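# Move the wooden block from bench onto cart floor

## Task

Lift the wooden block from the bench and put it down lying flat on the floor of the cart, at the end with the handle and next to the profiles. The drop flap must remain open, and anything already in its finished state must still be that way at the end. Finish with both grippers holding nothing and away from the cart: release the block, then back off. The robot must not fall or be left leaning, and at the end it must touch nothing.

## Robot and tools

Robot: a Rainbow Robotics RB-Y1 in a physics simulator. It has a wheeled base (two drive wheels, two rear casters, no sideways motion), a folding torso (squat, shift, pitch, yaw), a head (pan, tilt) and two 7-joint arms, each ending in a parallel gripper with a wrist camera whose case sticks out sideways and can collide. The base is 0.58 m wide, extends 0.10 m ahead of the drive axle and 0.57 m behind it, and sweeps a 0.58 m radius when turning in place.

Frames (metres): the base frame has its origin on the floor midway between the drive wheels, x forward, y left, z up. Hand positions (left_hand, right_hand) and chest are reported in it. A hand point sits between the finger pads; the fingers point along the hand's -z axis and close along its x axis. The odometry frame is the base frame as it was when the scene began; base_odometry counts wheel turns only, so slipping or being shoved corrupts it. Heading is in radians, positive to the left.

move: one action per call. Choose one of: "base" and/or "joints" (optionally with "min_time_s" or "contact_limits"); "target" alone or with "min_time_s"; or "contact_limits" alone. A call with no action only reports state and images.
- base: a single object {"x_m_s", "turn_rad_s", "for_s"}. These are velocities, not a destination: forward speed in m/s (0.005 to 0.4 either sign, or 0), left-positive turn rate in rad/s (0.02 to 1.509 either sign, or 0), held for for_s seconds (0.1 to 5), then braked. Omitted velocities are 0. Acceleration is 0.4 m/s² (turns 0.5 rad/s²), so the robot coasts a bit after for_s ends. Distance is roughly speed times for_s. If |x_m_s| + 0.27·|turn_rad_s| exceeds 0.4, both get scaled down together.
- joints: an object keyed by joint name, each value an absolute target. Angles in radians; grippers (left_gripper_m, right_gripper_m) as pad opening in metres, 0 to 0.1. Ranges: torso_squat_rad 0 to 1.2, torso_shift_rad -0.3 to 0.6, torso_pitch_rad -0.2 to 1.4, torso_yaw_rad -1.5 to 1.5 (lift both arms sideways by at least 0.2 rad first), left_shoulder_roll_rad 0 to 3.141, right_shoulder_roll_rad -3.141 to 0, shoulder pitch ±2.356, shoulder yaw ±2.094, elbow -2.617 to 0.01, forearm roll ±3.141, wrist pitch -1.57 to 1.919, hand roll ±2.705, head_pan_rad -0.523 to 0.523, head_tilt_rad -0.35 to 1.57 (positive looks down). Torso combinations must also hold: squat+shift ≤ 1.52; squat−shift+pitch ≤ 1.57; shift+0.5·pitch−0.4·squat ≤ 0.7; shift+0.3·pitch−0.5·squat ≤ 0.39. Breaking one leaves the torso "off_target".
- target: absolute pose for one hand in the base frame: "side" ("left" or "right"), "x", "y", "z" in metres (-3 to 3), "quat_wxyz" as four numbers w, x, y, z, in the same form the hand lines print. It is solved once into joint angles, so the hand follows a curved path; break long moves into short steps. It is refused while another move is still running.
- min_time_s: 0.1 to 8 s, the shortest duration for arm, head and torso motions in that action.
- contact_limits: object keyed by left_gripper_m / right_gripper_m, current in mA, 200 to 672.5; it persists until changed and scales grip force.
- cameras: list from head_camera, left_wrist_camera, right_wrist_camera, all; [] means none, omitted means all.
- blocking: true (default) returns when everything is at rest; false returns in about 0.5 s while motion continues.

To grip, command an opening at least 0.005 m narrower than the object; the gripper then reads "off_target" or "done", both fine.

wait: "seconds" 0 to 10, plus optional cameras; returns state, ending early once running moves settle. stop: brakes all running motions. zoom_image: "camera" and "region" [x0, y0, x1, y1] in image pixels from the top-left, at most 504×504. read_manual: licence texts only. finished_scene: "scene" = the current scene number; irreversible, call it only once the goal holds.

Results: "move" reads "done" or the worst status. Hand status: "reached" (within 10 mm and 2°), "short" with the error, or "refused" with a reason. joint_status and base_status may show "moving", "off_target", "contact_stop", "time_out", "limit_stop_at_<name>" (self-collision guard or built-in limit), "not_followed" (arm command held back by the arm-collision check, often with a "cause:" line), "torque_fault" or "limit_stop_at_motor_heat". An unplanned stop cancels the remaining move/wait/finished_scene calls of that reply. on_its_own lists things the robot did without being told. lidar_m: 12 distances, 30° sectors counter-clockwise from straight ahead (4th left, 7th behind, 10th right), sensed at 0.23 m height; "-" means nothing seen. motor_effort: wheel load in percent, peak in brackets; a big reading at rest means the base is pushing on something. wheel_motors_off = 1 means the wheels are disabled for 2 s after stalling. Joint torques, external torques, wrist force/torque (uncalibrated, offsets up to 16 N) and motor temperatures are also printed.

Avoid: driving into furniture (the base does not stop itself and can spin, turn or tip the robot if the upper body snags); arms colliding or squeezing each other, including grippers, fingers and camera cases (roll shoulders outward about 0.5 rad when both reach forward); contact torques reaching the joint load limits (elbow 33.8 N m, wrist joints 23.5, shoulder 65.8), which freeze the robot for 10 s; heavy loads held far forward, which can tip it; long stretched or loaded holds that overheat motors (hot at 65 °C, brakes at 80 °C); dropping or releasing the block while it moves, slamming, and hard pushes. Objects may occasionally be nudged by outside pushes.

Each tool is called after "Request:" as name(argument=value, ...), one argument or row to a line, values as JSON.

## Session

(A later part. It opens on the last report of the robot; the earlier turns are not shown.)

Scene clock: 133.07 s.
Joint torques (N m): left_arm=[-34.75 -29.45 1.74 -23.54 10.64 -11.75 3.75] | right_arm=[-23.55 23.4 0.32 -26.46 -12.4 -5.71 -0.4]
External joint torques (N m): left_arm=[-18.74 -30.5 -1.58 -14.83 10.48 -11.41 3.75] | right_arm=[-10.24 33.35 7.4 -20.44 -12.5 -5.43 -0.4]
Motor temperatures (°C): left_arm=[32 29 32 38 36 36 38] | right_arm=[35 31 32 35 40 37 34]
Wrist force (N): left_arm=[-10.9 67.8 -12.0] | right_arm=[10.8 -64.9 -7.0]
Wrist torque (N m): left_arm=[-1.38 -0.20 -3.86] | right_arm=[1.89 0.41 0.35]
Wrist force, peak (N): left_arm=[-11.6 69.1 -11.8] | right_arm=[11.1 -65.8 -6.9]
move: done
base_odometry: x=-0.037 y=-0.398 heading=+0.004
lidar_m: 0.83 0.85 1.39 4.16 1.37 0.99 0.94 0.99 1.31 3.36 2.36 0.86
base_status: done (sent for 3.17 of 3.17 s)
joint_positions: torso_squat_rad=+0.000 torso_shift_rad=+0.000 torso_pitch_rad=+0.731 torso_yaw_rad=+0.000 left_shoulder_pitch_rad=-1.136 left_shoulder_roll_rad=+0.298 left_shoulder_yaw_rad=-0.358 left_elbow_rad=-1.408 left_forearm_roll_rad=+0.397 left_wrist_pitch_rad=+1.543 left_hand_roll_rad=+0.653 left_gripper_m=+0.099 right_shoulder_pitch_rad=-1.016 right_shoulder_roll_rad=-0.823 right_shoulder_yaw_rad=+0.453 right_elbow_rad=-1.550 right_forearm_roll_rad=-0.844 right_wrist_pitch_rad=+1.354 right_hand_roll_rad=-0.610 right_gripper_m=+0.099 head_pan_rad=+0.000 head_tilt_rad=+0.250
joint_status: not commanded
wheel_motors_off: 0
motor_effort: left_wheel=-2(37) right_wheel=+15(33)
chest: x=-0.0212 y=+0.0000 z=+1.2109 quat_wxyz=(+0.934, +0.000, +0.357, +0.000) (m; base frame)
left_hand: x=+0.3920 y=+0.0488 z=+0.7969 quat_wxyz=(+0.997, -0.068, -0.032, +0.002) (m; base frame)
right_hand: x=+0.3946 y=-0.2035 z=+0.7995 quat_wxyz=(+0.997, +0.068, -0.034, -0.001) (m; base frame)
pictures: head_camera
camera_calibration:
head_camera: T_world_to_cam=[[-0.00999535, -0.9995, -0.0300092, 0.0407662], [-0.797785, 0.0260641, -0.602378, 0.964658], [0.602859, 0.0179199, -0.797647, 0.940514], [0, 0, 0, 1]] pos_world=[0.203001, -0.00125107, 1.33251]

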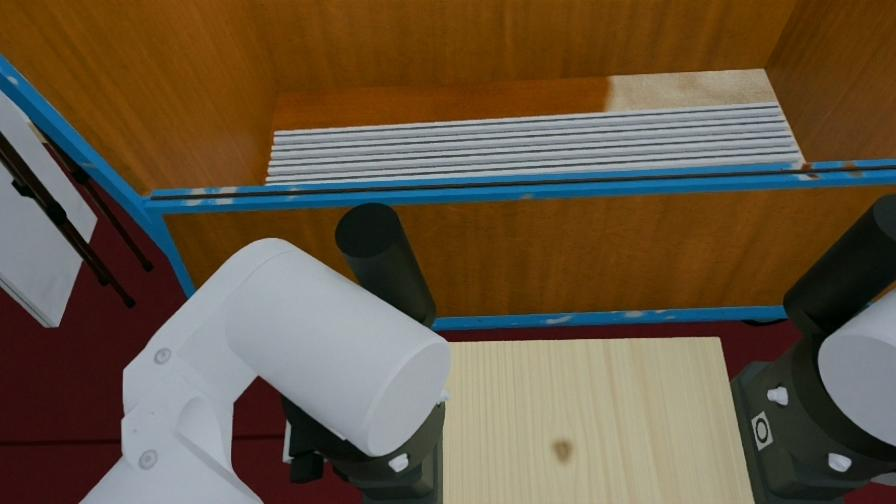

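Request:
move(
  base={"x_m_s":0.2,"for_s":2.5},
  joints={"head_tilt_rad":0.4},
  cameras=["head_camera","left_wrist_camera","right_wrist_camera"],
)

Scene clock: 140.00 s.
Joint torques (N m): left_arm=[-34.86 -29.34 1.79 -23.64 10.68 -11.73 3.85] | right_arm=[-23.28 24 -0.13 -26.29 -12.37 -5.78 -0.33]
External joint torques (N m): left_arm=[-18.85 -30.39 -1.53 -14.93 10.52 -11.39 3.86] | right_arm=[-9.98 33.95 6.94 -20.27 -12.47 -5.5 -0.34]
Motor temperatures (°C): left_arm=[33 29 32 39 37 36 38] | right_arm=[35 31 32 35 41 37 34]
Wrist force (N): left_arm=[-12.0 68.2 -12.5] | right_arm=[10.8 -64.6 -7.6]
Wrist torque (N m): left_arm=[-1.33 -0.24 -3.83] | right_arm=[1.89 0.47 0.35]
Wrist force, peak (N): left_arm=[-11.9 68.8 -12.0] | right_arm=[11.5 -65.6 -7.5]
move: done
base_odometry: x=+0.463 y=-0.396 heading=+0.004
lidar_m: 0.32 0.34 0.46 1.79 2.13 1.51 1.44 1.51 1.99 4.92 0.48 0.35
base_status: done (sent for 2.5 of 2.5 s)
joint_positions: torso_squat_rad=+0.000 torso_shift_rad=+0.000 torso_pitch_rad=+0.731 torso_yaw_rad=+0.000 left_shoulder_pitch_rad=-1.136 left_shoulder_roll_rad=+0.298 left_shoulder_yaw_rad=-0.358 left_elbow_rad=-1.408 left_forearm_roll_rad=+0.397 left_wrist_pitch_rad=+1.543 left_hand_roll_rad=+0.653 left_gripper_m=+0.099 right_shoulder_pitch_rad=-1.016 right_shoulder_roll_rad=-0.823 right_shoulder_yaw_rad=+0.453 right_elbow_rad=-1.550 right_forearm_roll_rad=-0.844 right_wrist_pitch_rad=+1.354 right_hand_roll_rad=-0.610 right_gripper_m=+0.099 head_pan_rad=+0.000 head_tilt_rad=+0.400
joint_status: all done
wheel_motors_off: 0
motor_effort: left_wheel=+3(32) right_wheel=-3(47)
chest: x=-0.0212 y=+0.0000 z=+1.2109 quat_wxyz=(+0.934, +0.000, +0.357, +0.000) (m; base frame)
left_hand: x=+0.3920 y=+0.0488 z=+0.7969 quat_wxyz=(+0.997, -0.068, -0.032, +0.002) (m; base frame)
right_hand: x=+0.3947 y=-0.2035 z=+0.7995 quat_wxyz=(+0.997, +0.068, -0.034, -0.001) (m; base frame)
pictures: head_camera, left_wrist_camera, right_wrist_camera
camera_calibration:
head_camera: T_world_to_cam=[[-0.0143669, -0.9995, -0.0281771, 0.0388627], [-0.878842, 0.0260628, -0.476401, 0.805602], [0.476897, 0.0179188, -0.878777, 1.06581], [0, 0, 0, 1]] pos_world=[0.200276, -0.00125107, 1.32149]
left_wrist_camera: T_world_to_cam=[[0.998068, 0.034446, 0.0517178, -0.434757], [-0.00170753, -0.816774, 0.576955, -0.390221], [0.0621155, -0.575928, -0.815137, 0.72582], [0, 0, 0, 1]] pos_world=[0.388166, 0.114273, 0.839268]
right_wrist_camera: T_world_to_cam=[[-0.995048, -0.0191722, -0.0975327, 0.465497], [-0.0754461, 0.784516, 0.615502, -0.275545], [0.0647155, 0.619812, -0.782077, 0.798023], [0, 0, 0, 1]] pos_world=[0.390759, -0.26953, 0.839115]

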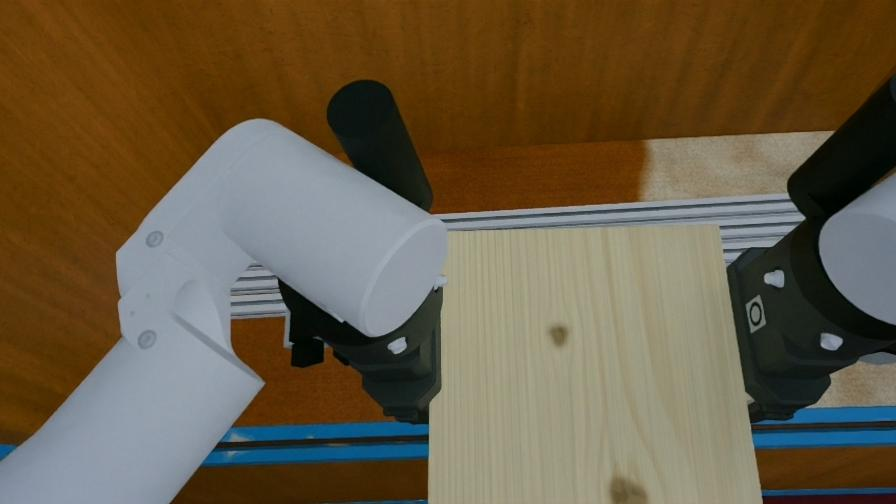

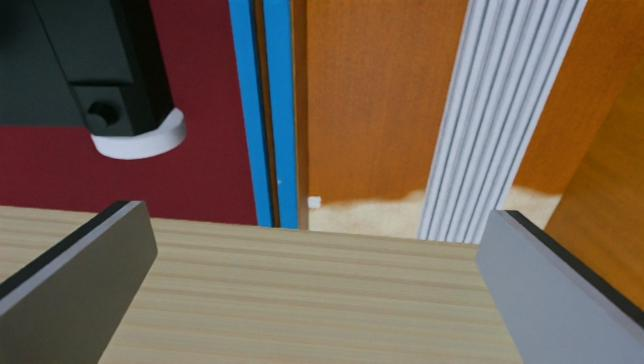

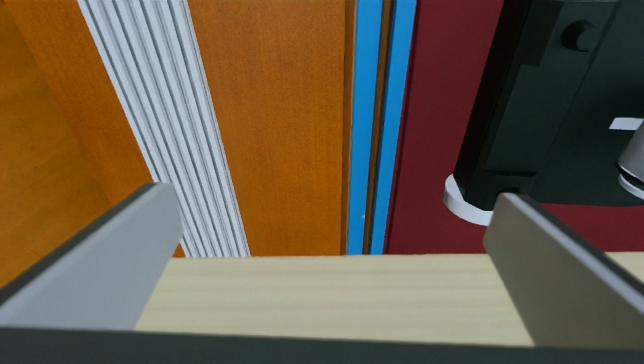

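Request:
move(
  joints={"torso_squat_rad":0.35,"torso_shift_rad":0.25,"torso_pitch_rad":0.76,"head_tilt_rad":0.5},
  base={"x_m_s":0.1,"for_s":0.4},
  min_time_s=3,
  cameras=["head_camera","left_wrist_camera","right_wrist_camera"],
)

Scene clock: 152.03 s.
Joint torques (N m): left_arm=[-34.44 -29.42 1.41 -23.56 10.67 -11.72 3.76] | right_arm=[-23.43 23.96 0.41 -26.44 -12.29 -5.5 -0.29]
External joint torques (N m): left_arm=[-18.92 -30.25 -1.73 -14.86 10.48 -11.43 3.77] | right_arm=[-10.65 33.79 7.31 -20.39 -12.36 -5.27 -0.29]
Motor temperatures (°C): left_arm=[33 29 32 39 37 37 38] | right_arm=[35 31 32 36 42 38 34]
Wrist force (N): left_arm=[-11.0 67.1 -11.7] | right_arm=[11.5 -64.8 -6.9]
Wrist torque (N m): left_arm=[-1.26 -0.22 -3.83] | right_arm=[1.87 0.43 0.38]
Wrist force, peak (N): left_arm=[-11.6 68.8 -12.0] | right_arm=[11.9 -65.6 -7.0]
move: done
base_odometry: x=+0.503 y=-0.396 heading=+0.004
lidar_m: 0.28 0.29 0.40 1.74 2.18 1.56 1.46 1.54 2.07 4.73 0.42 0.29
base_status: done (sent for 0.4 of 0.4 s)
joint_positions: torso_squat_rad=+0.350 torso_shift_rad=+0.250 torso_pitch_rad=+0.761 torso_yaw_rad=+0.000 left_shoulder_pitch_rad=-1.136 left_shoulder_roll_rad=+0.298 left_shoulder_yaw_rad=-0.358 left_elbow_rad=-1.408 left_forearm_roll_rad=+0.397 left_wrist_pitch_rad=+1.543 left_hand_roll_rad=+0.653 left_gripper_m=+0.099 right_shoulder_pitch_rad=-1.016 right_shoulder_roll_rad=-0.823 right_shoulder_yaw_rad=+0.453 right_elbow_rad=-1.550 right_forearm_roll_rad=-0.844 right_wrist_pitch_rad=+1.354 right_hand_roll_rad=-0.610 right_gripper_m=+0.099 head_pan_rad=+0.000 head_tilt_rad=+0.500
joint_status: all done
wheel_motors_off: 0
motor_effort: left_wheel=+0(29) right_wheel=-1(26)
chest: x=+0.1483 y=+0.0000 z=+1.1417 quat_wxyz=(+0.928, +0.000, +0.371, +0.000) (m; base frame)
left_hand: x=+0.5490 y=+0.0488 z=+0.7155 quat_wxyz=(+0.998, -0.068, -0.017, +0.003) (m; base frame)
right_hand: x=+0.5516 y=-0.2035 z=+0.7179 quat_wxyz=(+0.997, +0.068, -0.019, -0.002) (m; base frame)
pictures: head_camera, left_wrist_camera, right_wrist_camera
camera_calibration:
head_camera: T_world_to_cam=[[-0.0178963, -0.9995, -0.0260769, 0.0376741], [-0.933152, 0.0260626, -0.358537, 0.789514], [0.359037, 0.0179172, -0.933151, 1.02301], [0, 0, 0, 1]] pos_world=[0.37011, -0.00125107, 1.23868]
left_wrist_camera: T_world_to_cam=[[0.999171, 0.0343913, 0.0217878, -0.566342], [0.015536, -0.816762, 0.576766, -0.352338], [0.0376312, -0.575949, -0.816619, 0.664247], [0, 0, 0, 1]] pos_world=[0.54635, 0.114273, 0.757993]
right_wrist_camera: T_world_to_cam=[[-0.997528, -0.0191973, -0.0675917, 0.593606], [-0.0569385, 0.784515, 0.617491, -0.225171], [0.0411725, 0.619813, -0.783669, 0.738248], [0, 0, 0, 1]] pos_world=[0.548922, -0.26953, 0.757706]

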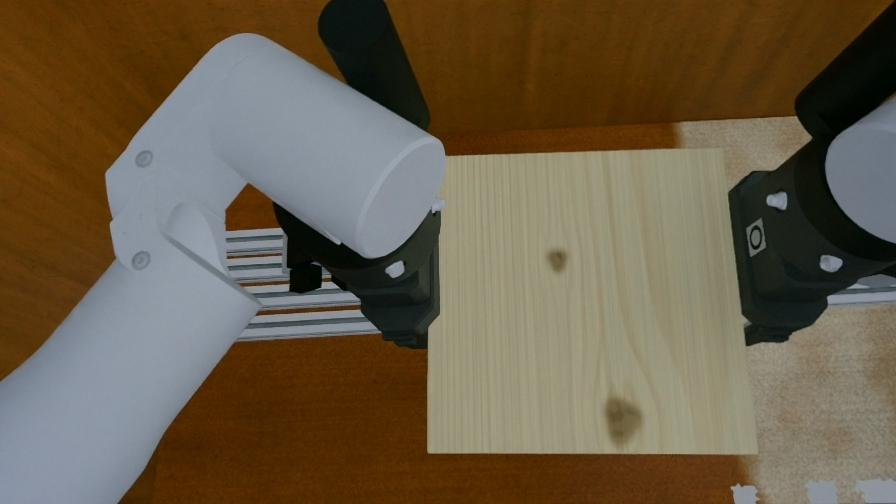

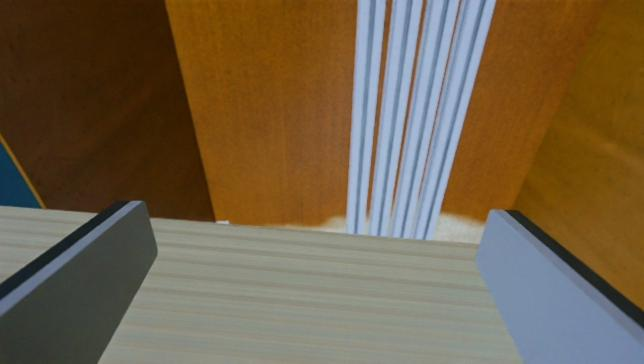

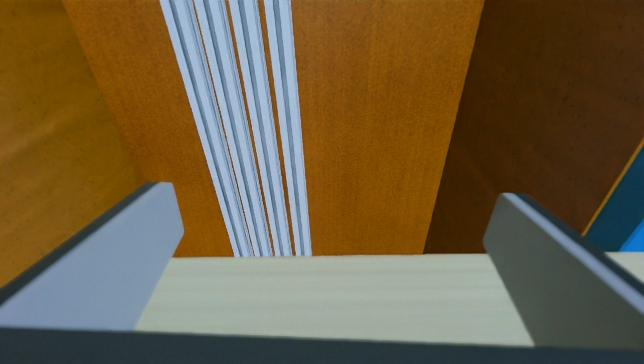

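Request:
move(
  base={"x_m_s":0.1,"for_s":0.6},
  cameras=[],
)

Request:
move(
  base={"turn_rad_s":0.1,"for_s":0.3},
  cameras=[],
)

Request:
move(
  target={"side":"left","x":0.547,"y":0.042,"z":0.711,"quat_wxyz":[0.997,-0.075,-0.018,0]},
  cameras=[],
)

Request:
move(
  target={"side":"right","x":0.545,"y":-0.195,"z":0.7045,"quat_wxyz":[0.997,0.075,-0.018,0]},
  cameras=["head_camera"],
)

Scene clock: 174.83 s.
Joint torques (N m): left_arm=[-34.19 -29.58 1.54 -23.56 10.82 -11.79 3.8] | right_arm=[-23.22 23.71 -0.03 -26.35 -12.35 -5.55 -0.32]
External joint torques (N m): left_arm=[-18.67 -30.4 -1.6 -14.86 10.62 -11.5 3.8] | right_arm=[-10.45 33.55 6.86 -20.31 -12.41 -5.31 -0.33]
Motor temperatures (°C): left_arm=[34 30 32 40 38 38 38] | right_arm=[35 32 32 38 43 38 34]
Wrist force (N): left_arm=[-10.7 68.2 -11.6] | right_arm=[12.4 -64.9 -6.7]
Wrist torque (N m): left_arm=[-1.43 -0.22 -3.85] | right_arm=[1.88 0.54 0.36]
Wrist force, peak (N): left_arm=[-10.9 69.0 -11.6] | right_arm=[13.4 -65.7 -6.5]
move: done
base_odometry: x=+0.563 y=-0.396 heading=+0.004
lidar_m: 0.22 0.22 0.33 1.73 2.26 1.60 1.54 1.61 2.15 4.48 0.34 0.23
base_status: done (sent for 0.6 of 0.6 s)
joint_positions: torso_squat_rad=+0.350 torso_shift_rad=+0.250 torso_pitch_rad=+0.761 torso_yaw_rad=+0.000 left_shoulder_pitch_rad=-1.136 left_shoulder_roll_rad=+0.298 left_shoulder_yaw_rad=-0.358 left_elbow_rad=-1.408 left_forearm_roll_rad=+0.397 left_wrist_pitch_rad=+1.543 left_hand_roll_rad=+0.653 left_gripper_m=+0.099 right_shoulder_pitch_rad=-1.016 right_shoulder_roll_rad=-0.823 right_shoulder_yaw_rad=+0.453 right_elbow_rad=-1.550 right_forearm_roll_rad=-0.844 right_wrist_pitch_rad=+1.354 right_hand_roll_rad=-0.610 right_gripper_m=+0.099 head_pan_rad=+0.000 head_tilt_rad=+0.500
joint_status: not commanded
wheel_motors_off: 0
motor_effort: left_wheel=-3(22) right_wheel=+1(22)
chest: x=+0.1484 y=+0.0000 z=+1.1416 quat_wxyz=(+0.928, +0.000, +0.371, +0.000) (m; base frame)
left_hand: x=+0.5490 y=+0.0488 z=+0.7154 quat_wxyz=(+0.998, -0.068, -0.017, +0.003) (m; base frame)
right_hand: x=+0.5516 y=-0.2035 z=+0.7179 quat_wxyz=(+0.997, +0.068, -0.019, -0.002) (m; base frame)
pictures: none
No camera images: "cameras" was empty.

Scene clock: 175.70 s.
Joint torques (N m): left_arm=[-33.98 -29.71 1.63 -23.48 10.77 -11.74 3.76] | right_arm=[-23.06 23.92 0.12 -26.46 -12.48 -5.49 -0.37]
External joint torques (N m): left_arm=[-18.46 -30.53 -1.51 -14.78 10.58 -11.45 3.77] | right_arm=[-10.28 33.76 7.02 -20.41 -12.55 -5.26 -0.37]
Motor temperatures (°C): left_arm=[34 30 32 40 38 38 38] | right_arm=[35 32 32 38 43 38 34]
Wrist force (N): left_arm=[-10.4 68.2 -11.9] | right_arm=[11.6 -64.1 -7.0]
Wrist torque (N m): left_arm=[-1.43 -0.12 -3.82] | right_arm=[1.82 0.47 0.33]
Wrist force, peak (N): left_arm=[-10.8 68.6 -12.4] | right_arm=[11.1 -66.0 -6.4]
move: done
base_odometry: x=+0.563 y=-0.396 heading=+0.033
lidar_m: 0.23 0.24 0.33 1.73 2.19 1.60 1.51 1.62 2.20 4.02 0.32 0.24
base_status: done (sent for 0.3 of 0.3 s)
joint_positions: torso_squat_rad=+0.350 torso_shift_rad=+0.250 torso_pitch_rad=+0.761 torso_yaw_rad=+0.000 left_shoulder_pitch_rad=-1.136 left_shoulder_roll_rad=+0.298 left_shoulder_yaw_rad=-0.358 left_elbow_rad=-1.408 left_forearm_roll_rad=+0.397 left_wrist_pitch_rad=+1.543 left_hand_roll_rad=+0.653 left_gripper_m=+0.099 right_shoulder_pitch_rad=-1.016 right_shoulder_roll_rad=-0.823 right_shoulder_yaw_rad=+0.453 right_elbow_rad=-1.550 right_forearm_roll_rad=-0.844 right_wrist_pitch_rad=+1.354 right_hand_roll_rad=-0.610 right_gripper_m=+0.099 head_pan_rad=+0.000 head_tilt_rad=+0.500
joint_status: not commanded
wheel_motors_off: 0
motor_effort: left_wheel=-17(33) right_wheel=+13(32)
chest: x=+0.1483 y=+0.0001 z=+1.1417 quat_wxyz=(+0.928, +0.000, +0.371, +0.000) (m; base frame)
left_hand: x=+0.5490 y=+0.0488 z=+0.7155 quat_wxyz=(+0.998, -0.068, -0.017, +0.003) (m; base frame)
right_hand: x=+0.5516 y=-0.2035 z=+0.7179 quat_wxyz=(+0.997, +0.068, -0.019, -0.002) (m; base frame)
pictures: none
No camera images: "cameras" was empty.

Scene clock: 176.23 s.
Joint torques (N m): left_arm=[-31.74 -29.92 0.22 -22.99 10.99 -10.11 3.76] | right_arm=[-23.86 23.1 -2.44 -24.77 -11.48 -6.53 -2.23]
External joint torques (N m): left_arm=[-16.34 -30.66 -2.86 -14.29 10.79 -9.81 3.77] | right_arm=[-11.06 32.92 4.54 -18.73 -11.57 -6.3 -2.23]
Motor temperatures (°C): left_arm=[34 30 32 40 38 37 38] | right_arm=[35 32 32 38 43 38 34]
Wrist force (N): left_arm=[-3.9 64.8 -12.3] | right_arm=[2.8 -61.3 -6.5]
Wrist torque (N m): left_arm=[-1.62 -0.17 -3.42] | right_arm=[1.81 0.13 2.36]
Wrist force, peak (N): left_arm=[-11.5 68.2 -11.4] | right_arm=[11.7 -64.9 -6.5]
move: done
base_odometry: x=+0.563 y=-0.396 heading=+0.033
lidar_m: 0.21 0.23 0.33 1.73 2.21 1.61 1.54 1.62 2.22 4.03 0.33 0.22
base_status: not commanded
joint_positions: torso_squat_rad=+0.350 torso_shift_rad=+0.250 torso_pitch_rad=+0.761 torso_yaw_rad=+0.000 left_shoulder_pitch_rad=-1.129 left_shoulder_roll_rad=+0.295 left_shoulder_yaw_rad=-0.363 left_elbow_rad=-1.390 left_forearm_roll_rad=+0.394 left_wrist_pitch_rad=+1.522 left_hand_roll_rad=+0.647 left_gripper_m=+0.099 right_shoulder_pitch_rad=-1.016 right_shoulder_roll_rad=-0.823 right_shoulder_yaw_rad=+0.453 right_elbow_rad=-1.550 right_forearm_roll_rad=-0.844 right_wrist_pitch_rad=+1.354 right_hand_roll_rad=-0.609 right_gripper_m=+0.099 head_pan_rad=+0.000 head_tilt_rad=+0.500
joint_status: all done
wheel_motors_off: 0
motor_effort: left_wheel=-17(17) right_wheel=+13(16)
chest: x=+0.1483 y=+0.0001 z=+1.1417 quat_wxyz=(+0.928, +0.000, +0.371, +0.000) (m; base frame)
left_hand: x=+0.5462 y=+0.0487 z=+0.7084 quat_wxyz=(+0.998, -0.068, -0.016, +0.002) (m; base frame)
left_hand_status: reached (checked arc, planned for 0.1 s): 7 mm and 0.8 deg off.
right_hand: x=+0.5513 y=-0.2032 z=+0.7178 quat_wxyz=(+0.997, +0.068, -0.019, -0.001) (m; base frame)
pictures: none
No camera images: "cameras" was empty.

Scene clock: 176.83 s.
Joint torques (N m): left_arm=[-31.02 -32.29 -0.2 -22.78 12.21 -10.37 3.81] | right_arm=[-26.44 25.45 -2.82 -26.83 -12.56 -7.06 -2.25]
External joint torques (N m): left_arm=[-15.63 -33.05 -3.29 -14.08 12.01 -10.09 3.81] | right_arm=[-13.97 35.05 3.86 -20.74 -12.62 -6.84 -2.25]
Motor temperatures (°C): left_arm=[34 30 32 40 38 37 38] | right_arm=[35 32 32 38 43 38 34]
Wrist force (N): left_arm=[-2.4 70.5 -9.4] | right_arm=[4.3 -68.0 -9.8]
Wrist torque (N m): left_arm=[-1.55 -0.03 -3.84] | right_arm=[1.94 0.00 2.31]
Wrist force, peak (N): left_arm=[-2.8 72.1 -10.8] | right_arm=[1.7 -68.4 -12.6]
move: done
base_odometry: x=+0.563 y=-0.396 heading=+0.033
lidar_m: 0.22 0.22 0.31 1.73 2.19 1.61 1.54 1.62 2.20 4.03 0.33 0.24
base_status: not commanded
joint_positions: torso_squat_rad=+0.350 torso_shift_rad=+0.250 torso_pitch_rad=+0.761 torso_yaw_rad=+0.000 left_shoulder_pitch_rad=-1.129 left_shoulder_roll_rad=+0.295 left_shoulder_yaw_rad=-0.363 left_elbow_rad=-1.390 left_forearm_roll_rad=+0.393 left_wrist_pitch_rad=+1.522 left_hand_roll_rad=+0.647 left_gripper_m=+0.099 right_shoulder_pitch_rad=-1.000 right_shoulder_roll_rad=-0.805 right_shoulder_yaw_rad=+0.467 right_elbow_rad=-1.523 right_forearm_roll_rad=-0.825 right_wrist_pitch_rad=+1.320 right_hand_roll_rad=-0.603 right_gripper_m=+0.099 head_pan_rad=+0.000 head_tilt_rad=+0.500
joint_status: all done
wheel_motors_off: 0
motor_effort: left_wheel=-17(18) right_wheel=+14(16)
chest: x=+0.1483 y=+0.0000 z=+1.1417 quat_wxyz=(+0.929, +0.000, +0.371, +0.000) (m; base frame)
left_hand: x=+0.5465 y=+0.0491 z=+0.7085 quat_wxyz=(+0.998, -0.068, -0.016, +0.002) (m; base frame)
right_hand: x=+0.5447 y=-0.2028 z=+0.7031 quat_wxyz=(+0.998, +0.068, -0.017, -0.003) (m; base frame)
right_hand_status: reached (checked arc, planned for 0.2 s): 8 mm and 0.9 deg off.
pictures: head_camera
camera_calibration:
head_camera: T_world_to_cam=[[-0.0178963, -0.9995, -0.0260769, 0.0376723], [-0.933152, 0.0260626, -0.358537, 0.789421], [0.359037, 0.0179172, -0.933151, 1.02305], [0, 0, 0, 1]] pos_world=[0.37001, -0.00125107, 1.23868]

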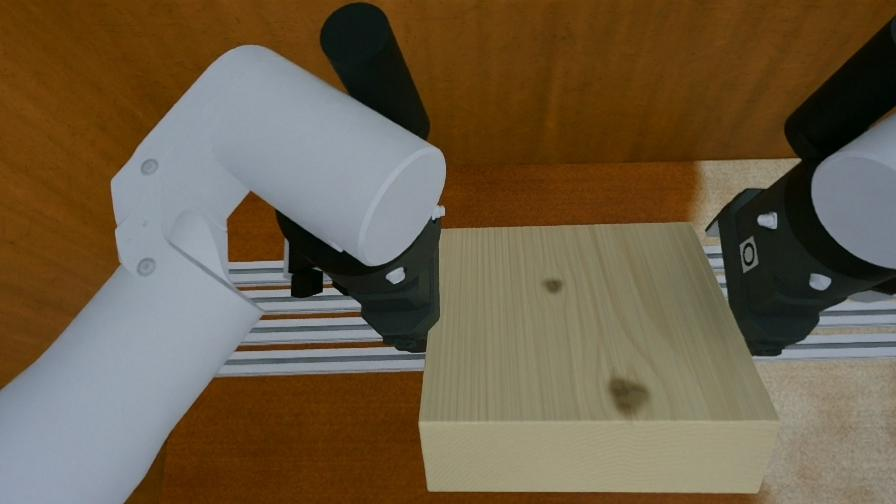

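Request:
move(
  target={"side":"left","x":0.541,"y":0.041,"z":0.696,"quat_wxyz":[0.997,-0.075,-0.018,0]},
  cameras=["head_camera"],
)

Request:
move(
  target={"side":"right","x":0.539,"y":-0.195,"z":0.6895,"quat_wxyz":[0.997,0.075,-0.018,0]},
  cameras=["head_camera","left_wrist_camera","right_wrist_camera"],
)

Scene clock: 182.97 s.
Joint torques (N m): left_arm=[-31.58 -33.44 -1.06 -23.82 12.39 -10.21 3.89] | right_arm=[-26.46 25.02 -2.68 -26.19 -12.27 -6.99 -2.16]
External joint torques (N m): left_arm=[-16.52 -33.96 -3.98 -15.14 12.19 -9.92 3.89] | right_arm=[-13.99 34.62 3.99 -20.1 -12.33 -6.76 -2.16]
Motor temperatures (°C): left_arm=[34 30 32 40 38 37 38] | right_arm=[35 32 32 38 43 38 34]
Wrist force (N): left_arm=[-2.9 70.0 -13.0] | right_arm=[3.8 -67.6 -5.3]
Wrist torque (N m): left_arm=[-1.57 -0.22 -3.85] | right_arm=[2.03 0.08 2.55]
Wrist force, peak (N): left_arm=[-2.8 71.3 -13.3] | right_arm=[4.4 -69.7 -7.5]
move: done
base_odometry: x=+0.563 y=-0.396 heading=+0.033
lidar_m: 0.22 0.23 0.33 1.72 2.19 1.60 1.53 1.61 2.20 4.01 0.31 0.24
base_status: not commanded
joint_positions: torso_squat_rad=+0.350 torso_shift_rad=+0.250 torso_pitch_rad=+0.761 torso_yaw_rad=+0.000 left_shoulder_pitch_rad=-1.112 left_shoulder_roll_rad=+0.285 left_shoulder_yaw_rad=-0.374 left_elbow_rad=-1.354 left_forearm_roll_rad=+0.381 left_wrist_pitch_rad=+1.473 left_hand_roll_rad=+0.641 left_gripper_m=+0.099 right_shoulder_pitch_rad=-1.000 right_shoulder_roll_rad=-0.805 right_shoulder_yaw_rad=+0.467 right_elbow_rad=-1.523 right_forearm_roll_rad=-0.825 right_wrist_pitch_rad=+1.320 right_hand_roll_rad=-0.603 right_gripper_m=+0.099 head_pan_rad=+0.000 head_tilt_rad=+0.500
joint_status: all done
wheel_motors_off: 0
motor_effort: left_wheel=-16(17) right_wheel=+14(16)
chest: x=+0.1483 y=+0.0000 z=+1.1417 quat_wxyz=(+0.929, +0.000, +0.371, +0.000) (m; base frame)
left_hand: x=+0.5406 y=+0.0484 z=+0.6930 quat_wxyz=(+0.998, -0.068, -0.016, +0.002) (m; base frame)
left_hand_status: reached (checked arc, planned for 0.2 s): 8 mm and 0.9 deg off.
right_hand: x=+0.5448 y=-0.2027 z=+0.7032 quat_wxyz=(+0.998, +0.068, -0.017, -0.003) (m; base frame)
pictures: head_camera
camera_calibration:
head_camera: T_world_to_cam=[[-0.0178963, -0.9995, -0.0260769, 0.0376723], [-0.933152, 0.0260626, -0.358537, 0.789421], [0.359037, 0.0179172, -0.933151, 1.02305], [0, 0, 0, 1]] pos_world=[0.37001, -0.00125107, 1.23868]

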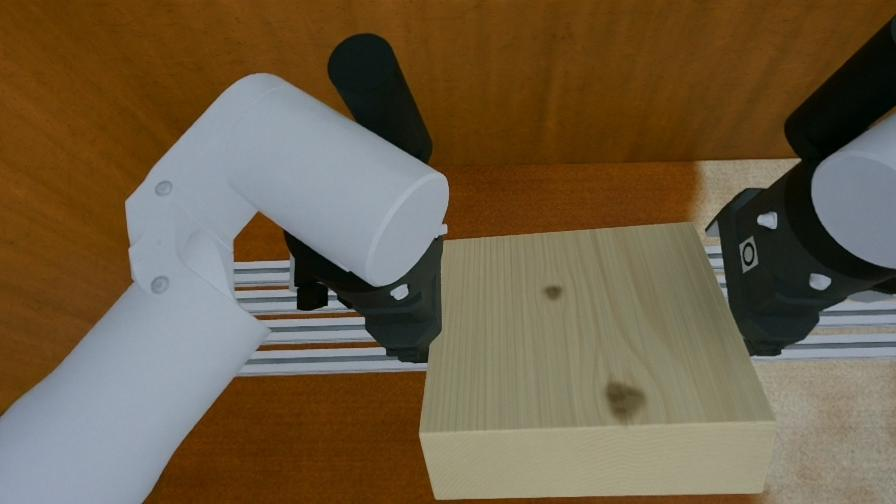

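Scene clock: 183.57 s.
Joint torques (N m): left_arm=[-31.08 -33.76 -1.37 -23.67 12.61 -10.35 3.95] | right_arm=[-26.37 26.81 -2.43 -27.56 -12.66 -7.02 -2.37]
External joint torques (N m): left_arm=[-16.02 -34.28 -4.3 -14.99 12.41 -10.06 3.95] | right_arm=[-14.22 36.21 4.02 -21.46 -12.73 -6.79 -2.38]
Motor temperatures (°C): left_arm=[34 30 31 40 38 37 38] | right_arm=[35 32 32 38 43 38 34]
Wrist force (N): left_arm=[-2.2 70.9 -9.5] | right_arm=[3.2 -68.7 -9.3]
Wrist torque (N m): left_arm=[-1.45 0.03 -3.85] | right_arm=[1.98 -0.11 2.25]
Wrist force, peak (N): left_arm=[-1.9 73.4 -11.3] | right_arm=[3.9 -71.1 -4.2]
move: done
base_odometry: x=+0.563 y=-0.396 heading=+0.033
lidar_m: 0.22 0.24 0.31 1.72 2.21 1.60 1.54 1.62 2.22 4.03 0.32 0.23
base_status: not commanded
joint_positions: torso_squat_rad=+0.350 torso_shift_rad=+0.250 torso_pitch_rad=+0.761 torso_yaw_rad=+0.000 left_shoulder_pitch_rad=-1.112 left_shoulder_roll_rad=+0.285 left_shoulder_yaw_rad=-0.374 left_elbow_rad=-1.354 left_forearm_roll_rad=+0.381 left_wrist_pitch_rad=+1.473 left_hand_roll_rad=+0.641 left_gripper_m=+0.099 right_shoulder_pitch_rad=-0.983 right_shoulder_roll_rad=-0.787 right_shoulder_yaw_rad=+0.480 right_elbow_rad=-1.491 right_forearm_roll_rad=-0.807 right_wrist_pitch_rad=+1.280 right_hand_roll_rad=-0.591 right_gripper_m=+0.099 head_pan_rad=+0.000 head_tilt_rad=+0.500
joint_status: all done
wheel_motors_off: 0
motor_effort: left_wheel=-16(18) right_wheel=+15(17)
chest: x=+0.1483 y=+0.0000 z=+1.1417 quat_wxyz=(+0.929, +0.000, +0.371, +0.000) (m; base frame)
left_hand: x=+0.5406 y=+0.0484 z=+0.6930 quat_wxyz=(+0.998, -0.068, -0.016, +0.002) (m; base frame)
right_hand: x=+0.5387 y=-0.2031 z=+0.6880 quat_wxyz=(+0.998, +0.067, -0.017, -0.003) (m; base frame)
right_hand_status: reached (checked arc, planned for 0.2 s): 8 mm and 0.9 deg off.
pictures: head_camera, left_wrist_camera, right_wrist_camera
camera_calibration:
head_camera: T_world_to_cam=[[-0.0178963, -0.9995, -0.0260769, 0.0376723], [-0.933152, 0.0260626, -0.358537, 0.789421], [0.359037, 0.0179172, -0.933151, 1.02305], [0, 0, 0, 1]] pos_world=[0.37001, -0.00125107, 1.23868]
left_wrist_camera: T_world_to_cam=[[0.999284, 0.0323702, 0.0195669, -0.555941], [0.0152029, -0.81741, 0.575856, -0.338696], [0.0346347, -0.575147, -0.817317, 0.648066], [0, 0, 0, 1]] pos_world=[0.538247, 0.113876, 0.735593]
right_wrist_camera: T_world_to_cam=[[-0.997845, -0.0176281, -0.0632095, 0.576116], [-0.0529165, 0.785802, 0.61621, -0.208781], [0.0388076, 0.618226, -0.785041, 0.71697], [0, 0, 0, 1]] pos_world=[0.536002, -0.269033, 0.72792]

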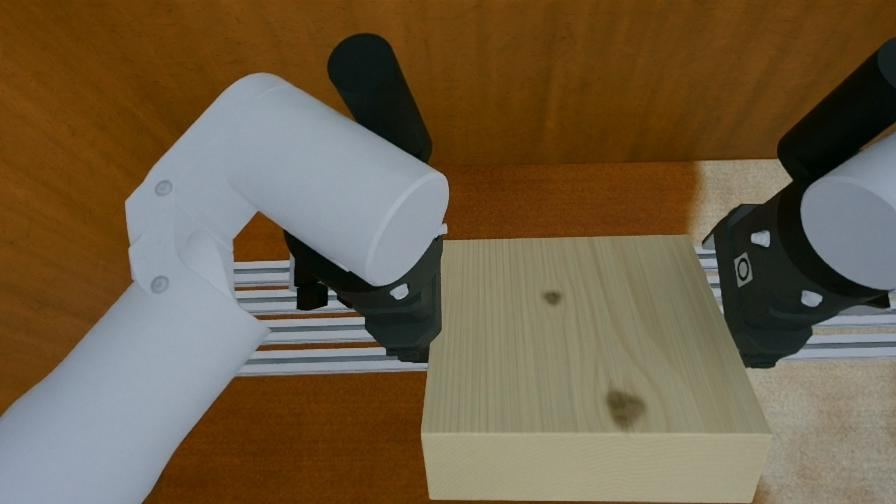

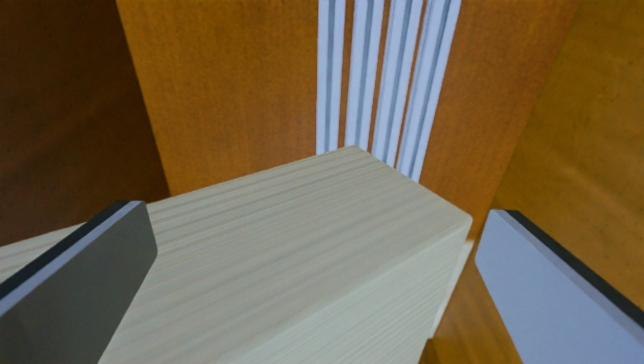

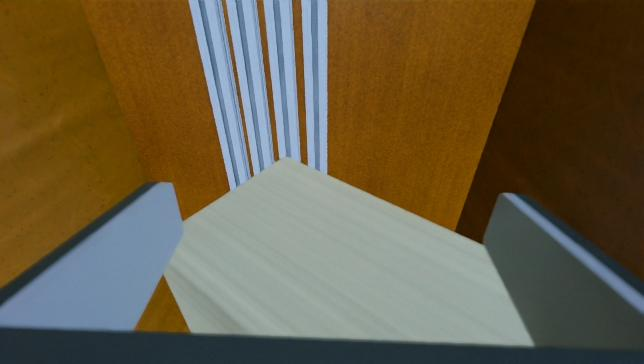

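Request:
move(
  target={"side":"left","x":0.535,"y":0.041,"z":0.681,"quat_wxyz":[0.997,-0.075,-0.018,0]},
  cameras=[],
)

Request:
move(
  target={"side":"right","x":0.533,"y":-0.195,"z":0.6745,"quat_wxyz":[0.997,0.075,-0.018,0]},
  cameras=[],
)

Request:
move(
  target={"side":"left","x":0.529,"y":0.041,"z":0.666,"quat_wxyz":[0.997,-0.075,-0.018,0]},
  cameras=[],
)

Request:
move(
  target={"side":"right","x":0.527,"y":-0.195,"z":0.6595,"quat_wxyz":[0.997,0.075,-0.018,0]},
  cameras=["head_camera"],
)

Request:
move(
  target={"side":"left","x":0.523,"y":0.041,"z":0.651,"quat_wxyz":[0.997,-0.075,-0.018,0]},
  cameras=[],
)

Request:
move(
  target={"side":"right","x":0.521,"y":-0.195,"z":0.6445,"quat_wxyz":[0.997,0.075,-0.018,0]},
  cameras=["head_camera","left_wrist_camera"],
)

Scene clock: 187.57 s.
Joint torques (N m): left_arm=[-30.9 -33.13 -1.36 -24.08 12.15 -9.86 3.9] | right_arm=[-26.05 25.89 -2.44 -26.17 -11.96 -6.57 -2.27]
External joint torques (N m): left_arm=[-16.19 -33.44 -4.13 -15.43 11.94 -9.57 3.9] | right_arm=[-13.89 35.29 4.01 -20.07 -12.02 -6.34 -2.27]
Motor temperatures (°C): left_arm=[34 30 31 40 39 37 38] | right_arm=[35 32 32 38 43 38 34]
Wrist force (N): left_arm=[-1.6 68.2 -12.5] | right_arm=[3.4 -64.6 -6.2]
Wrist torque (N m): left_arm=[-1.64 -0.13 -3.65] | right_arm=[1.93 0.06 2.45]
Wrist force, peak (N): left_arm=[-1.0 72.6 -7.2] | right_arm=[4.4 -70.2 -7.5]
move: done
base_odometry: x=+0.563 y=-0.396 heading=+0.033
lidar_m: 0.22 0.24 0.33 1.72 2.19 1.60 1.54 1.62 2.20 4.03 0.33 0.24
base_status: not commanded
joint_positions: torso_squat_rad=+0.350 torso_shift_rad=+0.250 torso_pitch_rad=+0.761 torso_yaw_rad=+0.000 left_shoulder_pitch_rad=-1.095 left_shoulder_roll_rad=+0.276 left_shoulder_yaw_rad=-0.384 left_elbow_rad=-1.318 left_forearm_roll_rad=+0.369 left_wrist_pitch_rad=+1.424 left_hand_roll_rad=+0.634 left_gripper_m=+0.099 right_shoulder_pitch_rad=-0.984 right_shoulder_roll_rad=-0.787 right_shoulder_yaw_rad=+0.480 right_elbow_rad=-1.492 right_forearm_roll_rad=-0.807 right_wrist_pitch_rad=+1.280 right_hand_roll_rad=-0.591 right_gripper_m=+0.099 head_pan_rad=+0.000 head_tilt_rad=+0.500
joint_status: all done
wheel_motors_off: 0
motor_effort: left_wheel=-16(18) right_wheel=+15(17)
chest: x=+0.1483 y=+0.0000 z=+1.1417 quat_wxyz=(+0.929, +0.000, +0.371, +0.000) (m; base frame)
left_hand: x=+0.5345 y=+0.0484 z=+0.6780 quat_wxyz=(+0.998, -0.068, -0.016, +0.002) (m; base frame)
left_hand_status: reached (checked arc, planned for 0.2 s): 8 mm and 0.9 deg off.
right_hand: x=+0.5387 y=-0.2028 z=+0.6881 quat_wxyz=(+0.998, +0.068, -0.017, -0.003) (m; base frame)
pictures: none
No camera images: "cameras" was empty.

Scene clock: 188.13 s.
Joint torques (N m): left_arm=[-30.59 -33.77 -1.43 -23.76 12.52 -10 3.83] | right_arm=[-25.67 26.71 -2.04 -27.42 -12.09 -6.76 -2.35]
External joint torques (N m): left_arm=[-15.87 -34.09 -4.2 -15.12 12.32 -9.72 3.84] | right_arm=[-13.81 35.9 4.17 -21.33 -12.15 -6.54 -2.35]
Motor temperatures (°C): left_arm=[34 30 31 40 39 37 38] | right_arm=[35 32 32 38 43 38 34]
Wrist force (N): left_arm=[-1.7 68.9 -9.8] | right_arm=[3.6 -66.3 -8.7]
Wrist torque (N m): left_arm=[-1.52 0.07 -3.76] | right_arm=[1.88 -0.07 2.18]
Wrist force, peak (N): left_arm=[-2.0 71.7 -11.6] | right_arm=[4.0 -68.8 -4.0]
move: done
base_odometry: x=+0.563 y=-0.396 heading=+0.033
lidar_m: 0.22 0.24 0.33 1.72 2.19 1.60 1.53 1.61 2.20 4.03 0.33 0.24
base_status: not commanded
joint_positions: torso_squat_rad=+0.350 torso_shift_rad=+0.250 torso_pitch_rad=+0.761 torso_yaw_rad=+0.000 left_shoulder_pitch_rad=-1.096 left_shoulder_roll_rad=+0.276 left_shoulder_yaw_rad=-0.384 left_elbow_rad=-1.318 left_forearm_roll_rad=+0.369 left_wrist_pitch_rad=+1.424 left_hand_roll_rad=+0.634 left_gripper_m=+0.099 right_shoulder_pitch_rad=-0.969 right_shoulder_roll_rad=-0.768 right_shoulder_yaw_rad=+0.492 right_elbow_rad=-1.456 right_forearm_roll_rad=-0.790 right_wrist_pitch_rad=+1.239 right_hand_roll_rad=-0.577 right_gripper_m=+0.099 head_pan_rad=+0.000 head_tilt_rad=+0.500
joint_status: all done
wheel_motors_off: 0
motor_effort: left_wheel=-17(17) right_wheel=+15(16)
chest: x=+0.1483 y=+0.0000 z=+1.1417 quat_wxyz=(+0.929, +0.000, +0.371, +0.000) (m; base frame)
left_hand: x=+0.5345 y=+0.0484 z=+0.6780 quat_wxyz=(+0.998, -0.068, -0.016, +0.002) (m; base frame)
right_hand: x=+0.5326 y=-0.2032 z=+0.6731 quat_wxyz=(+0.998, +0.067, -0.017, -0.003) (m; base frame)
right_hand_status: reached (checked arc, planned for 0.2 s): 8 mm and 0.9 deg off.
pictures: none
No camera images: "cameras" was empty.

Scene clock: 188.70 s.
Joint torques (N m): left_arm=[-30.33 -32.99 -1.1 -24.14 11.99 -9.53 3.63] | right_arm=[-24.88 25.24 -1.93 -26 -11.64 -6.31 -2.39]
External joint torques (N m): left_arm=[-15.93 -33.11 -3.72 -15.56 11.79 -9.25 3.63] | right_arm=[-13.02 34.42 4.28 -19.91 -11.69 -6.09 -2.4]
Motor temperatures (°C): left_arm=[34 30 31 40 39 37 38] | right_arm=[35 32 32 38 43 38 34]
Wrist force (N): left_arm=[-2.2 66.3 -13.1] | right_arm=[3.2 -63.2 -6.6]
Wrist torque (N m): left_arm=[-1.55 -0.16 -3.54] | right_arm=[1.84 0.08 2.36]
Wrist force, peak (N): left_arm=[-0.9 70.5 -6.7] | right_arm=[4.5 -68.4 -8.0]
move: done
base_odometry: x=+0.563 y=-0.396 heading=+0.033
lidar_m: 0.22 0.23 0.33 1.72 2.19 1.60 1.54 1.62 2.21 4.02 0.34 0.24
base_status: not commanded
joint_positions: torso_squat_rad=+0.350 torso_shift_rad=+0.250 torso_pitch_rad=+0.761 torso_yaw_rad=+0.000 left_shoulder_pitch_rad=-1.081 left_shoulder_roll_rad=+0.266 left_shoulder_yaw_rad=-0.393 left_elbow_rad=-1.277 left_forearm_roll_rad=+0.359 left_wrist_pitch_rad=+1.373 left_hand_roll_rad=+0.627 left_gripper_m=+0.099 right_shoulder_pitch_rad=-0.970 right_shoulder_roll_rad=-0.768 right_shoulder_yaw_rad=+0.492 right_elbow_rad=-1.456 right_forearm_roll_rad=-0.791 right_wrist_pitch_rad=+1.239 right_hand_roll_rad=-0.577 right_gripper_m=+0.099 head_pan_rad=+0.000 head_tilt_rad=+0.500
joint_status: all done
wheel_motors_off: 0
motor_effort: left_wheel=-16(18) right_wheel=+16(17)
chest: x=+0.1483 y=+0.0000 z=+1.1417 quat_wxyz=(+0.929, +0.000, +0.371, +0.000) (m; base frame)
left_hand: x=+0.5284 y=+0.0484 z=+0.6630 quat_wxyz=(+0.998, -0.068, -0.016, +0.002) (m; base frame)
left_hand_status: reached (checked arc, planned for 0.2 s): 8 mm and 0.9 deg off.
right_hand: x=+0.5327 y=-0.2027 z=+0.6732 quat_wxyz=(+0.998, +0.068, -0.017, -0.002) (m; base frame)
pictures: none
No camera images: "cameras" was empty.

Scene clock: 189.27 s.
Joint torques (N m): left_arm=[-29.73 -33.52 -1.34 -23.93 12.24 -9.56 3.73] | right_arm=[-25.24 26.69 -1.46 -27.16 -11.82 -6.21 -2.03]
External joint torques (N m): left_arm=[-15.33 -33.64 -3.96 -15.35 12.04 -9.27 3.73] | right_arm=[-13.66 35.66 4.49 -21.11 -11.88 -5.99 -2.03]
Motor temperatures (°C): left_arm=[34 30 31 41 39 37 38] | right_arm=[35 32 32 38 43 38 34]
Wrist force (N): left_arm=[-2.9 66.3 -10.0] | right_arm=[3.8 -64.3 -9.3]
Wrist torque (N m): left_arm=[-1.39 -0.07 -3.64] | right_arm=[1.81 -0.03 2.04]
Wrist force, peak (N): left_arm=[-1.8 70.7 -11.3] | right_arm=[4.5 -67.6 -3.6]
move: done
base_odometry: x=+0.563 y=-0.396 heading=+0.033
lidar_m: 0.22 0.22 0.33 1.73 2.20 1.59 1.54 1.62 2.21 4.03 0.33 0.25
base_status: not commanded
joint_positions: torso_squat_rad=+0.350 torso_shift_rad=+0.250 torso_pitch_rad=+0.761 torso_yaw_rad=+0.000 left_shoulder_pitch_rad=-1.082 left_shoulder_roll_rad=+0.266 left_shoulder_yaw_rad=-0.393 left_elbow_rad=-1.278 left_forearm_roll_rad=+0.359 left_wrist_pitch_rad=+1.373 left_hand_roll_rad=+0.627 left_gripper_m=+0.099 right_shoulder_pitch_rad=-0.958 right_shoulder_roll_rad=-0.748 right_shoulder_yaw_rad=+0.504 right_elbow_rad=-1.416 right_forearm_roll_rad=-0.775 right_wrist_pitch_rad=+1.197 right_hand_roll_rad=-0.561 right_gripper_m=+0.099 head_pan_rad=+0.000 head_tilt_rad=+0.500
joint_status: all done
wheel_motors_off: 0
motor_effort: left_wheel=-17(17) right_wheel=+14(17)
chest: x=+0.1483 y=+0.0000 z=+1.1417 quat_wxyz=(+0.929, +0.000, +0.371, +0.000) (m; base frame)
left_hand: x=+0.5285 y=+0.0485 z=+0.6631 quat_wxyz=(+0.998, -0.068, -0.016, +0.002) (m; base frame)
right_hand: x=+0.5266 y=-0.2032 z=+0.6581 quat_wxyz=(+0.998, +0.067, -0.017, -0.002) (m; base frame)
right_hand_status: reached (checked arc, planned for 0.2 s): 8 mm and 0.9 deg off.
pictures: head_camera
camera_calibration:
head_camera: T_world_to_cam=[[-0.0178963, -0.9995, -0.0260769, 0.0376723], [-0.933152, 0.0260626, -0.358537, 0.789421], [0.359037, 0.0179172, -0.933151, 1.02305], [0, 0, 0, 1]] pos_world=[0.37001, -0.00125107, 1.23868]

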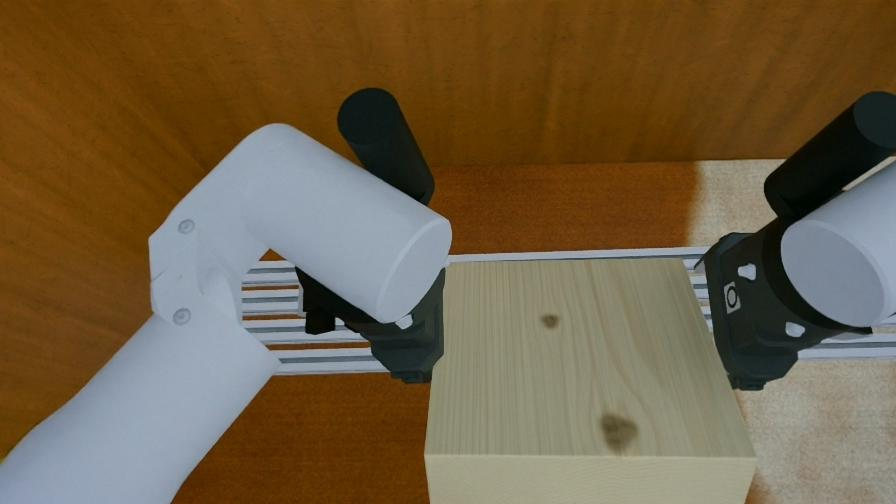

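Scene clock: 189.87 s.
Joint torques (N m): left_arm=[-29.81 -33.06 -1.17 -24.14 11.79 -9.23 3.53] | right_arm=[-24.17 24.8 -2.18 -25.63 -11.39 -6.1 -2.11]
External joint torques (N m): left_arm=[-15.71 -32.98 -3.62 -15.65 11.59 -8.95 3.54] | right_arm=[-12.59 33.75 3.77 -19.57 -11.45 -5.88 -2.11]
Motor temperatures (°C): left_arm=[34 30 31 41 39 37 38] | right_arm=[35 32 32 38 43 38 34]
Wrist force (N): left_arm=[-2.1 64.9 -12.3] | right_arm=[3.2 -61.9 -6.2]
Wrist torque (N m): left_arm=[-1.57 -0.18 -3.44] | right_arm=[1.85 0.01 2.28]
Wrist force, peak (N): left_arm=[-2.3 69.9 -8.1] | right_arm=[4.2 -68.0 -8.0]
move: done
base_odometry: x=+0.563 y=-0.396 heading=+0.033
lidar_m: 0.21 0.24 0.34 1.72 2.21 1.61 1.54 1.61 2.20 4.02 0.33 0.24
base_status: not commanded
joint_positions: torso_squat_rad=+0.350 torso_shift_rad=+0.250 torso_pitch_rad=+0.761 torso_yaw_rad=+0.000 left_shoulder_pitch_rad=-1.070 left_shoulder_roll_rad=+0.255 left_shoulder_yaw_rad=-0.401 left_elbow_rad=-1.232 left_forearm_roll_rad=+0.349 left_wrist_pitch_rad=+1.320 left_hand_roll_rad=+0.619 left_gripper_m=+0.099 right_shoulder_pitch_rad=-0.958 right_shoulder_roll_rad=-0.748 right_shoulder_yaw_rad=+0.504 right_elbow_rad=-1.417 right_forearm_roll_rad=-0.775 right_wrist_pitch_rad=+1.197 right_hand_roll_rad=-0.561 right_gripper_m=+0.099 head_pan_rad=+0.000 head_tilt_rad=+0.500
joint_status: all done
wheel_motors_off: 0
motor_effort: left_wheel=-16(18) right_wheel=+12(17)
chest: x=+0.1483 y=+0.0000 z=+1.1417 quat_wxyz=(+0.929, +0.000, +0.371, +0.000) (m; base frame)
left_hand: x=+0.5223 y=+0.0485 z=+0.6480 quat_wxyz=(+0.998, -0.068, -0.016, +0.002) (m; base frame)
left_hand_status: reached (checked arc, planned for 0.2 s): 8 mm and 0.9 deg off.
right_hand: x=+0.5267 y=-0.2027 z=+0.6582 quat_wxyz=(+0.998, +0.068, -0.017, -0.002) (m; base frame)
pictures: none
No camera images: "cameras" was empty.

Scene clock: 190.47 s.
Joint torques (N m): left_arm=[-29.14 -33.34 -1.29 -24.02 12.08 -9.19 3.53] | right_arm=[-24.49 26.12 -1.67 -26.86 -11.43 -5.93 -2.08]
External joint torques (N m): left_arm=[-15.04 -33.27 -3.74 -15.53 11.88 -8.9 3.53] | right_arm=[-13.19 34.85 4.01 -20.86 -11.49 -5.71 -2.08]
Motor temperatures (°C): left_arm=[34 30 31 41 39 37 38] | right_arm=[35 32 32 38 43 38 34]
Wrist force (N): left_arm=[-2.1 64.7 -10.6] | right_arm=[3.0 -62.8 -9.8]
Wrist torque (N m): left_arm=[-1.34 -0.06 -3.53] | right_arm=[1.79 -0.13 1.95]
Wrist force, peak (N): left_arm=[-2.0 69.2 -12.4] | right_arm=[4.5 -66.7 -4.3]
move: done
base_odometry: x=+0.563 y=-0.396 heading=+0.033
lidar_m: 0.23 0.25 0.33 1.73 2.19 1.60 1.54 1.61 2.22 4.01 0.32 0.24
base_status: not commanded
joint_positions: torso_squat_rad=+0.350 torso_shift_rad=+0.250 torso_pitch_rad=+0.761 torso_yaw_rad=+0.000 left_shoulder_pitch_rad=-1.070 left_shoulder_roll_rad=+0.255 left_shoulder_yaw_rad=-0.401 left_elbow_rad=-1.232 left_forearm_roll_rad=+0.349 left_wrist_pitch_rad=+1.320 left_hand_roll_rad=+0.619 left_gripper_m=+0.099 right_shoulder_pitch_rad=-0.948 right_shoulder_roll_rad=-0.726 right_shoulder_yaw_rad=+0.516 right_elbow_rad=-1.372 right_forearm_roll_rad=-0.761 right_wrist_pitch_rad=+1.154 right_hand_roll_rad=-0.545 right_gripper_m=+0.099 head_pan_rad=+0.000 head_tilt_rad=+0.500
joint_status: all done
wheel_motors_off: 0
motor_effort: left_wheel=-17(17) right_wheel=+14(17)
chest: x=+0.1483 y=+0.0000 z=+1.1417 quat_wxyz=(+0.929, +0.000, +0.371, +0.000) (m; base frame)
left_hand: x=+0.5223 y=+0.0485 z=+0.6481 quat_wxyz=(+0.998, -0.068, -0.016, +0.002) (m; base frame)
right_hand: x=+0.5205 y=-0.2032 z=+0.6431 quat_wxyz=(+0.998, +0.068, -0.017, -0.002) (m; base frame)
right_hand_status: reached (checked arc, planned for 0.2 s): 8 mm and 0.9 deg off.
pictures: head_camera, left_wrist_camera
camera_calibration:
head_camera: T_world_to_cam=[[-0.0178963, -0.9995, -0.0260769, 0.0376723], [-0.933152, 0.0260626, -0.358537, 0.789421], [0.359037, 0.0179172, -0.933151, 1.02305], [0, 0, 0, 1]] pos_world=[0.37001, -0.00125107, 1.23868]
left_wrist_camera: T_world_to_cam=[[0.999318, 0.0312938, 0.0195984, -0.536792], [0.0142978, -0.817317, 0.576011, -0.31207], [0.0340437, -0.575338, -0.817207, 0.612229], [0, 0, 0, 1]] pos_world=[0.520045, 0.113976, 0.690594]

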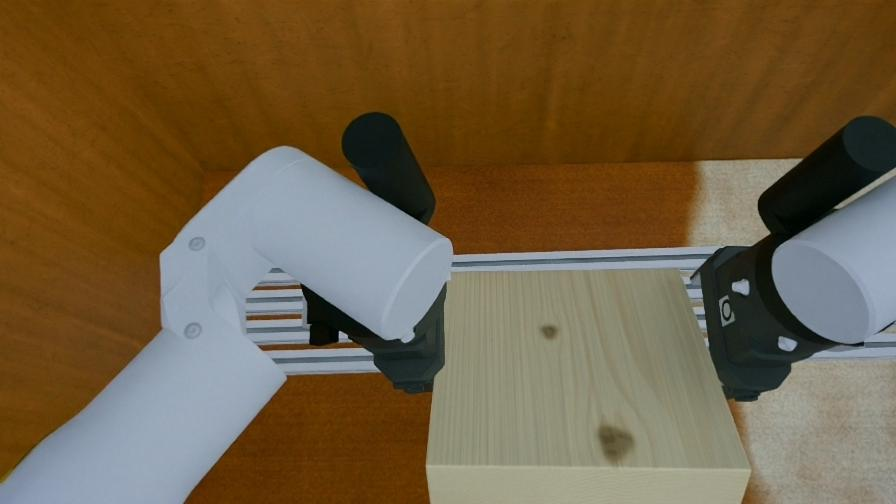

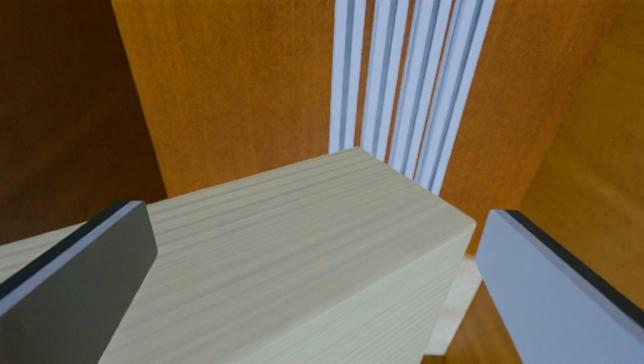

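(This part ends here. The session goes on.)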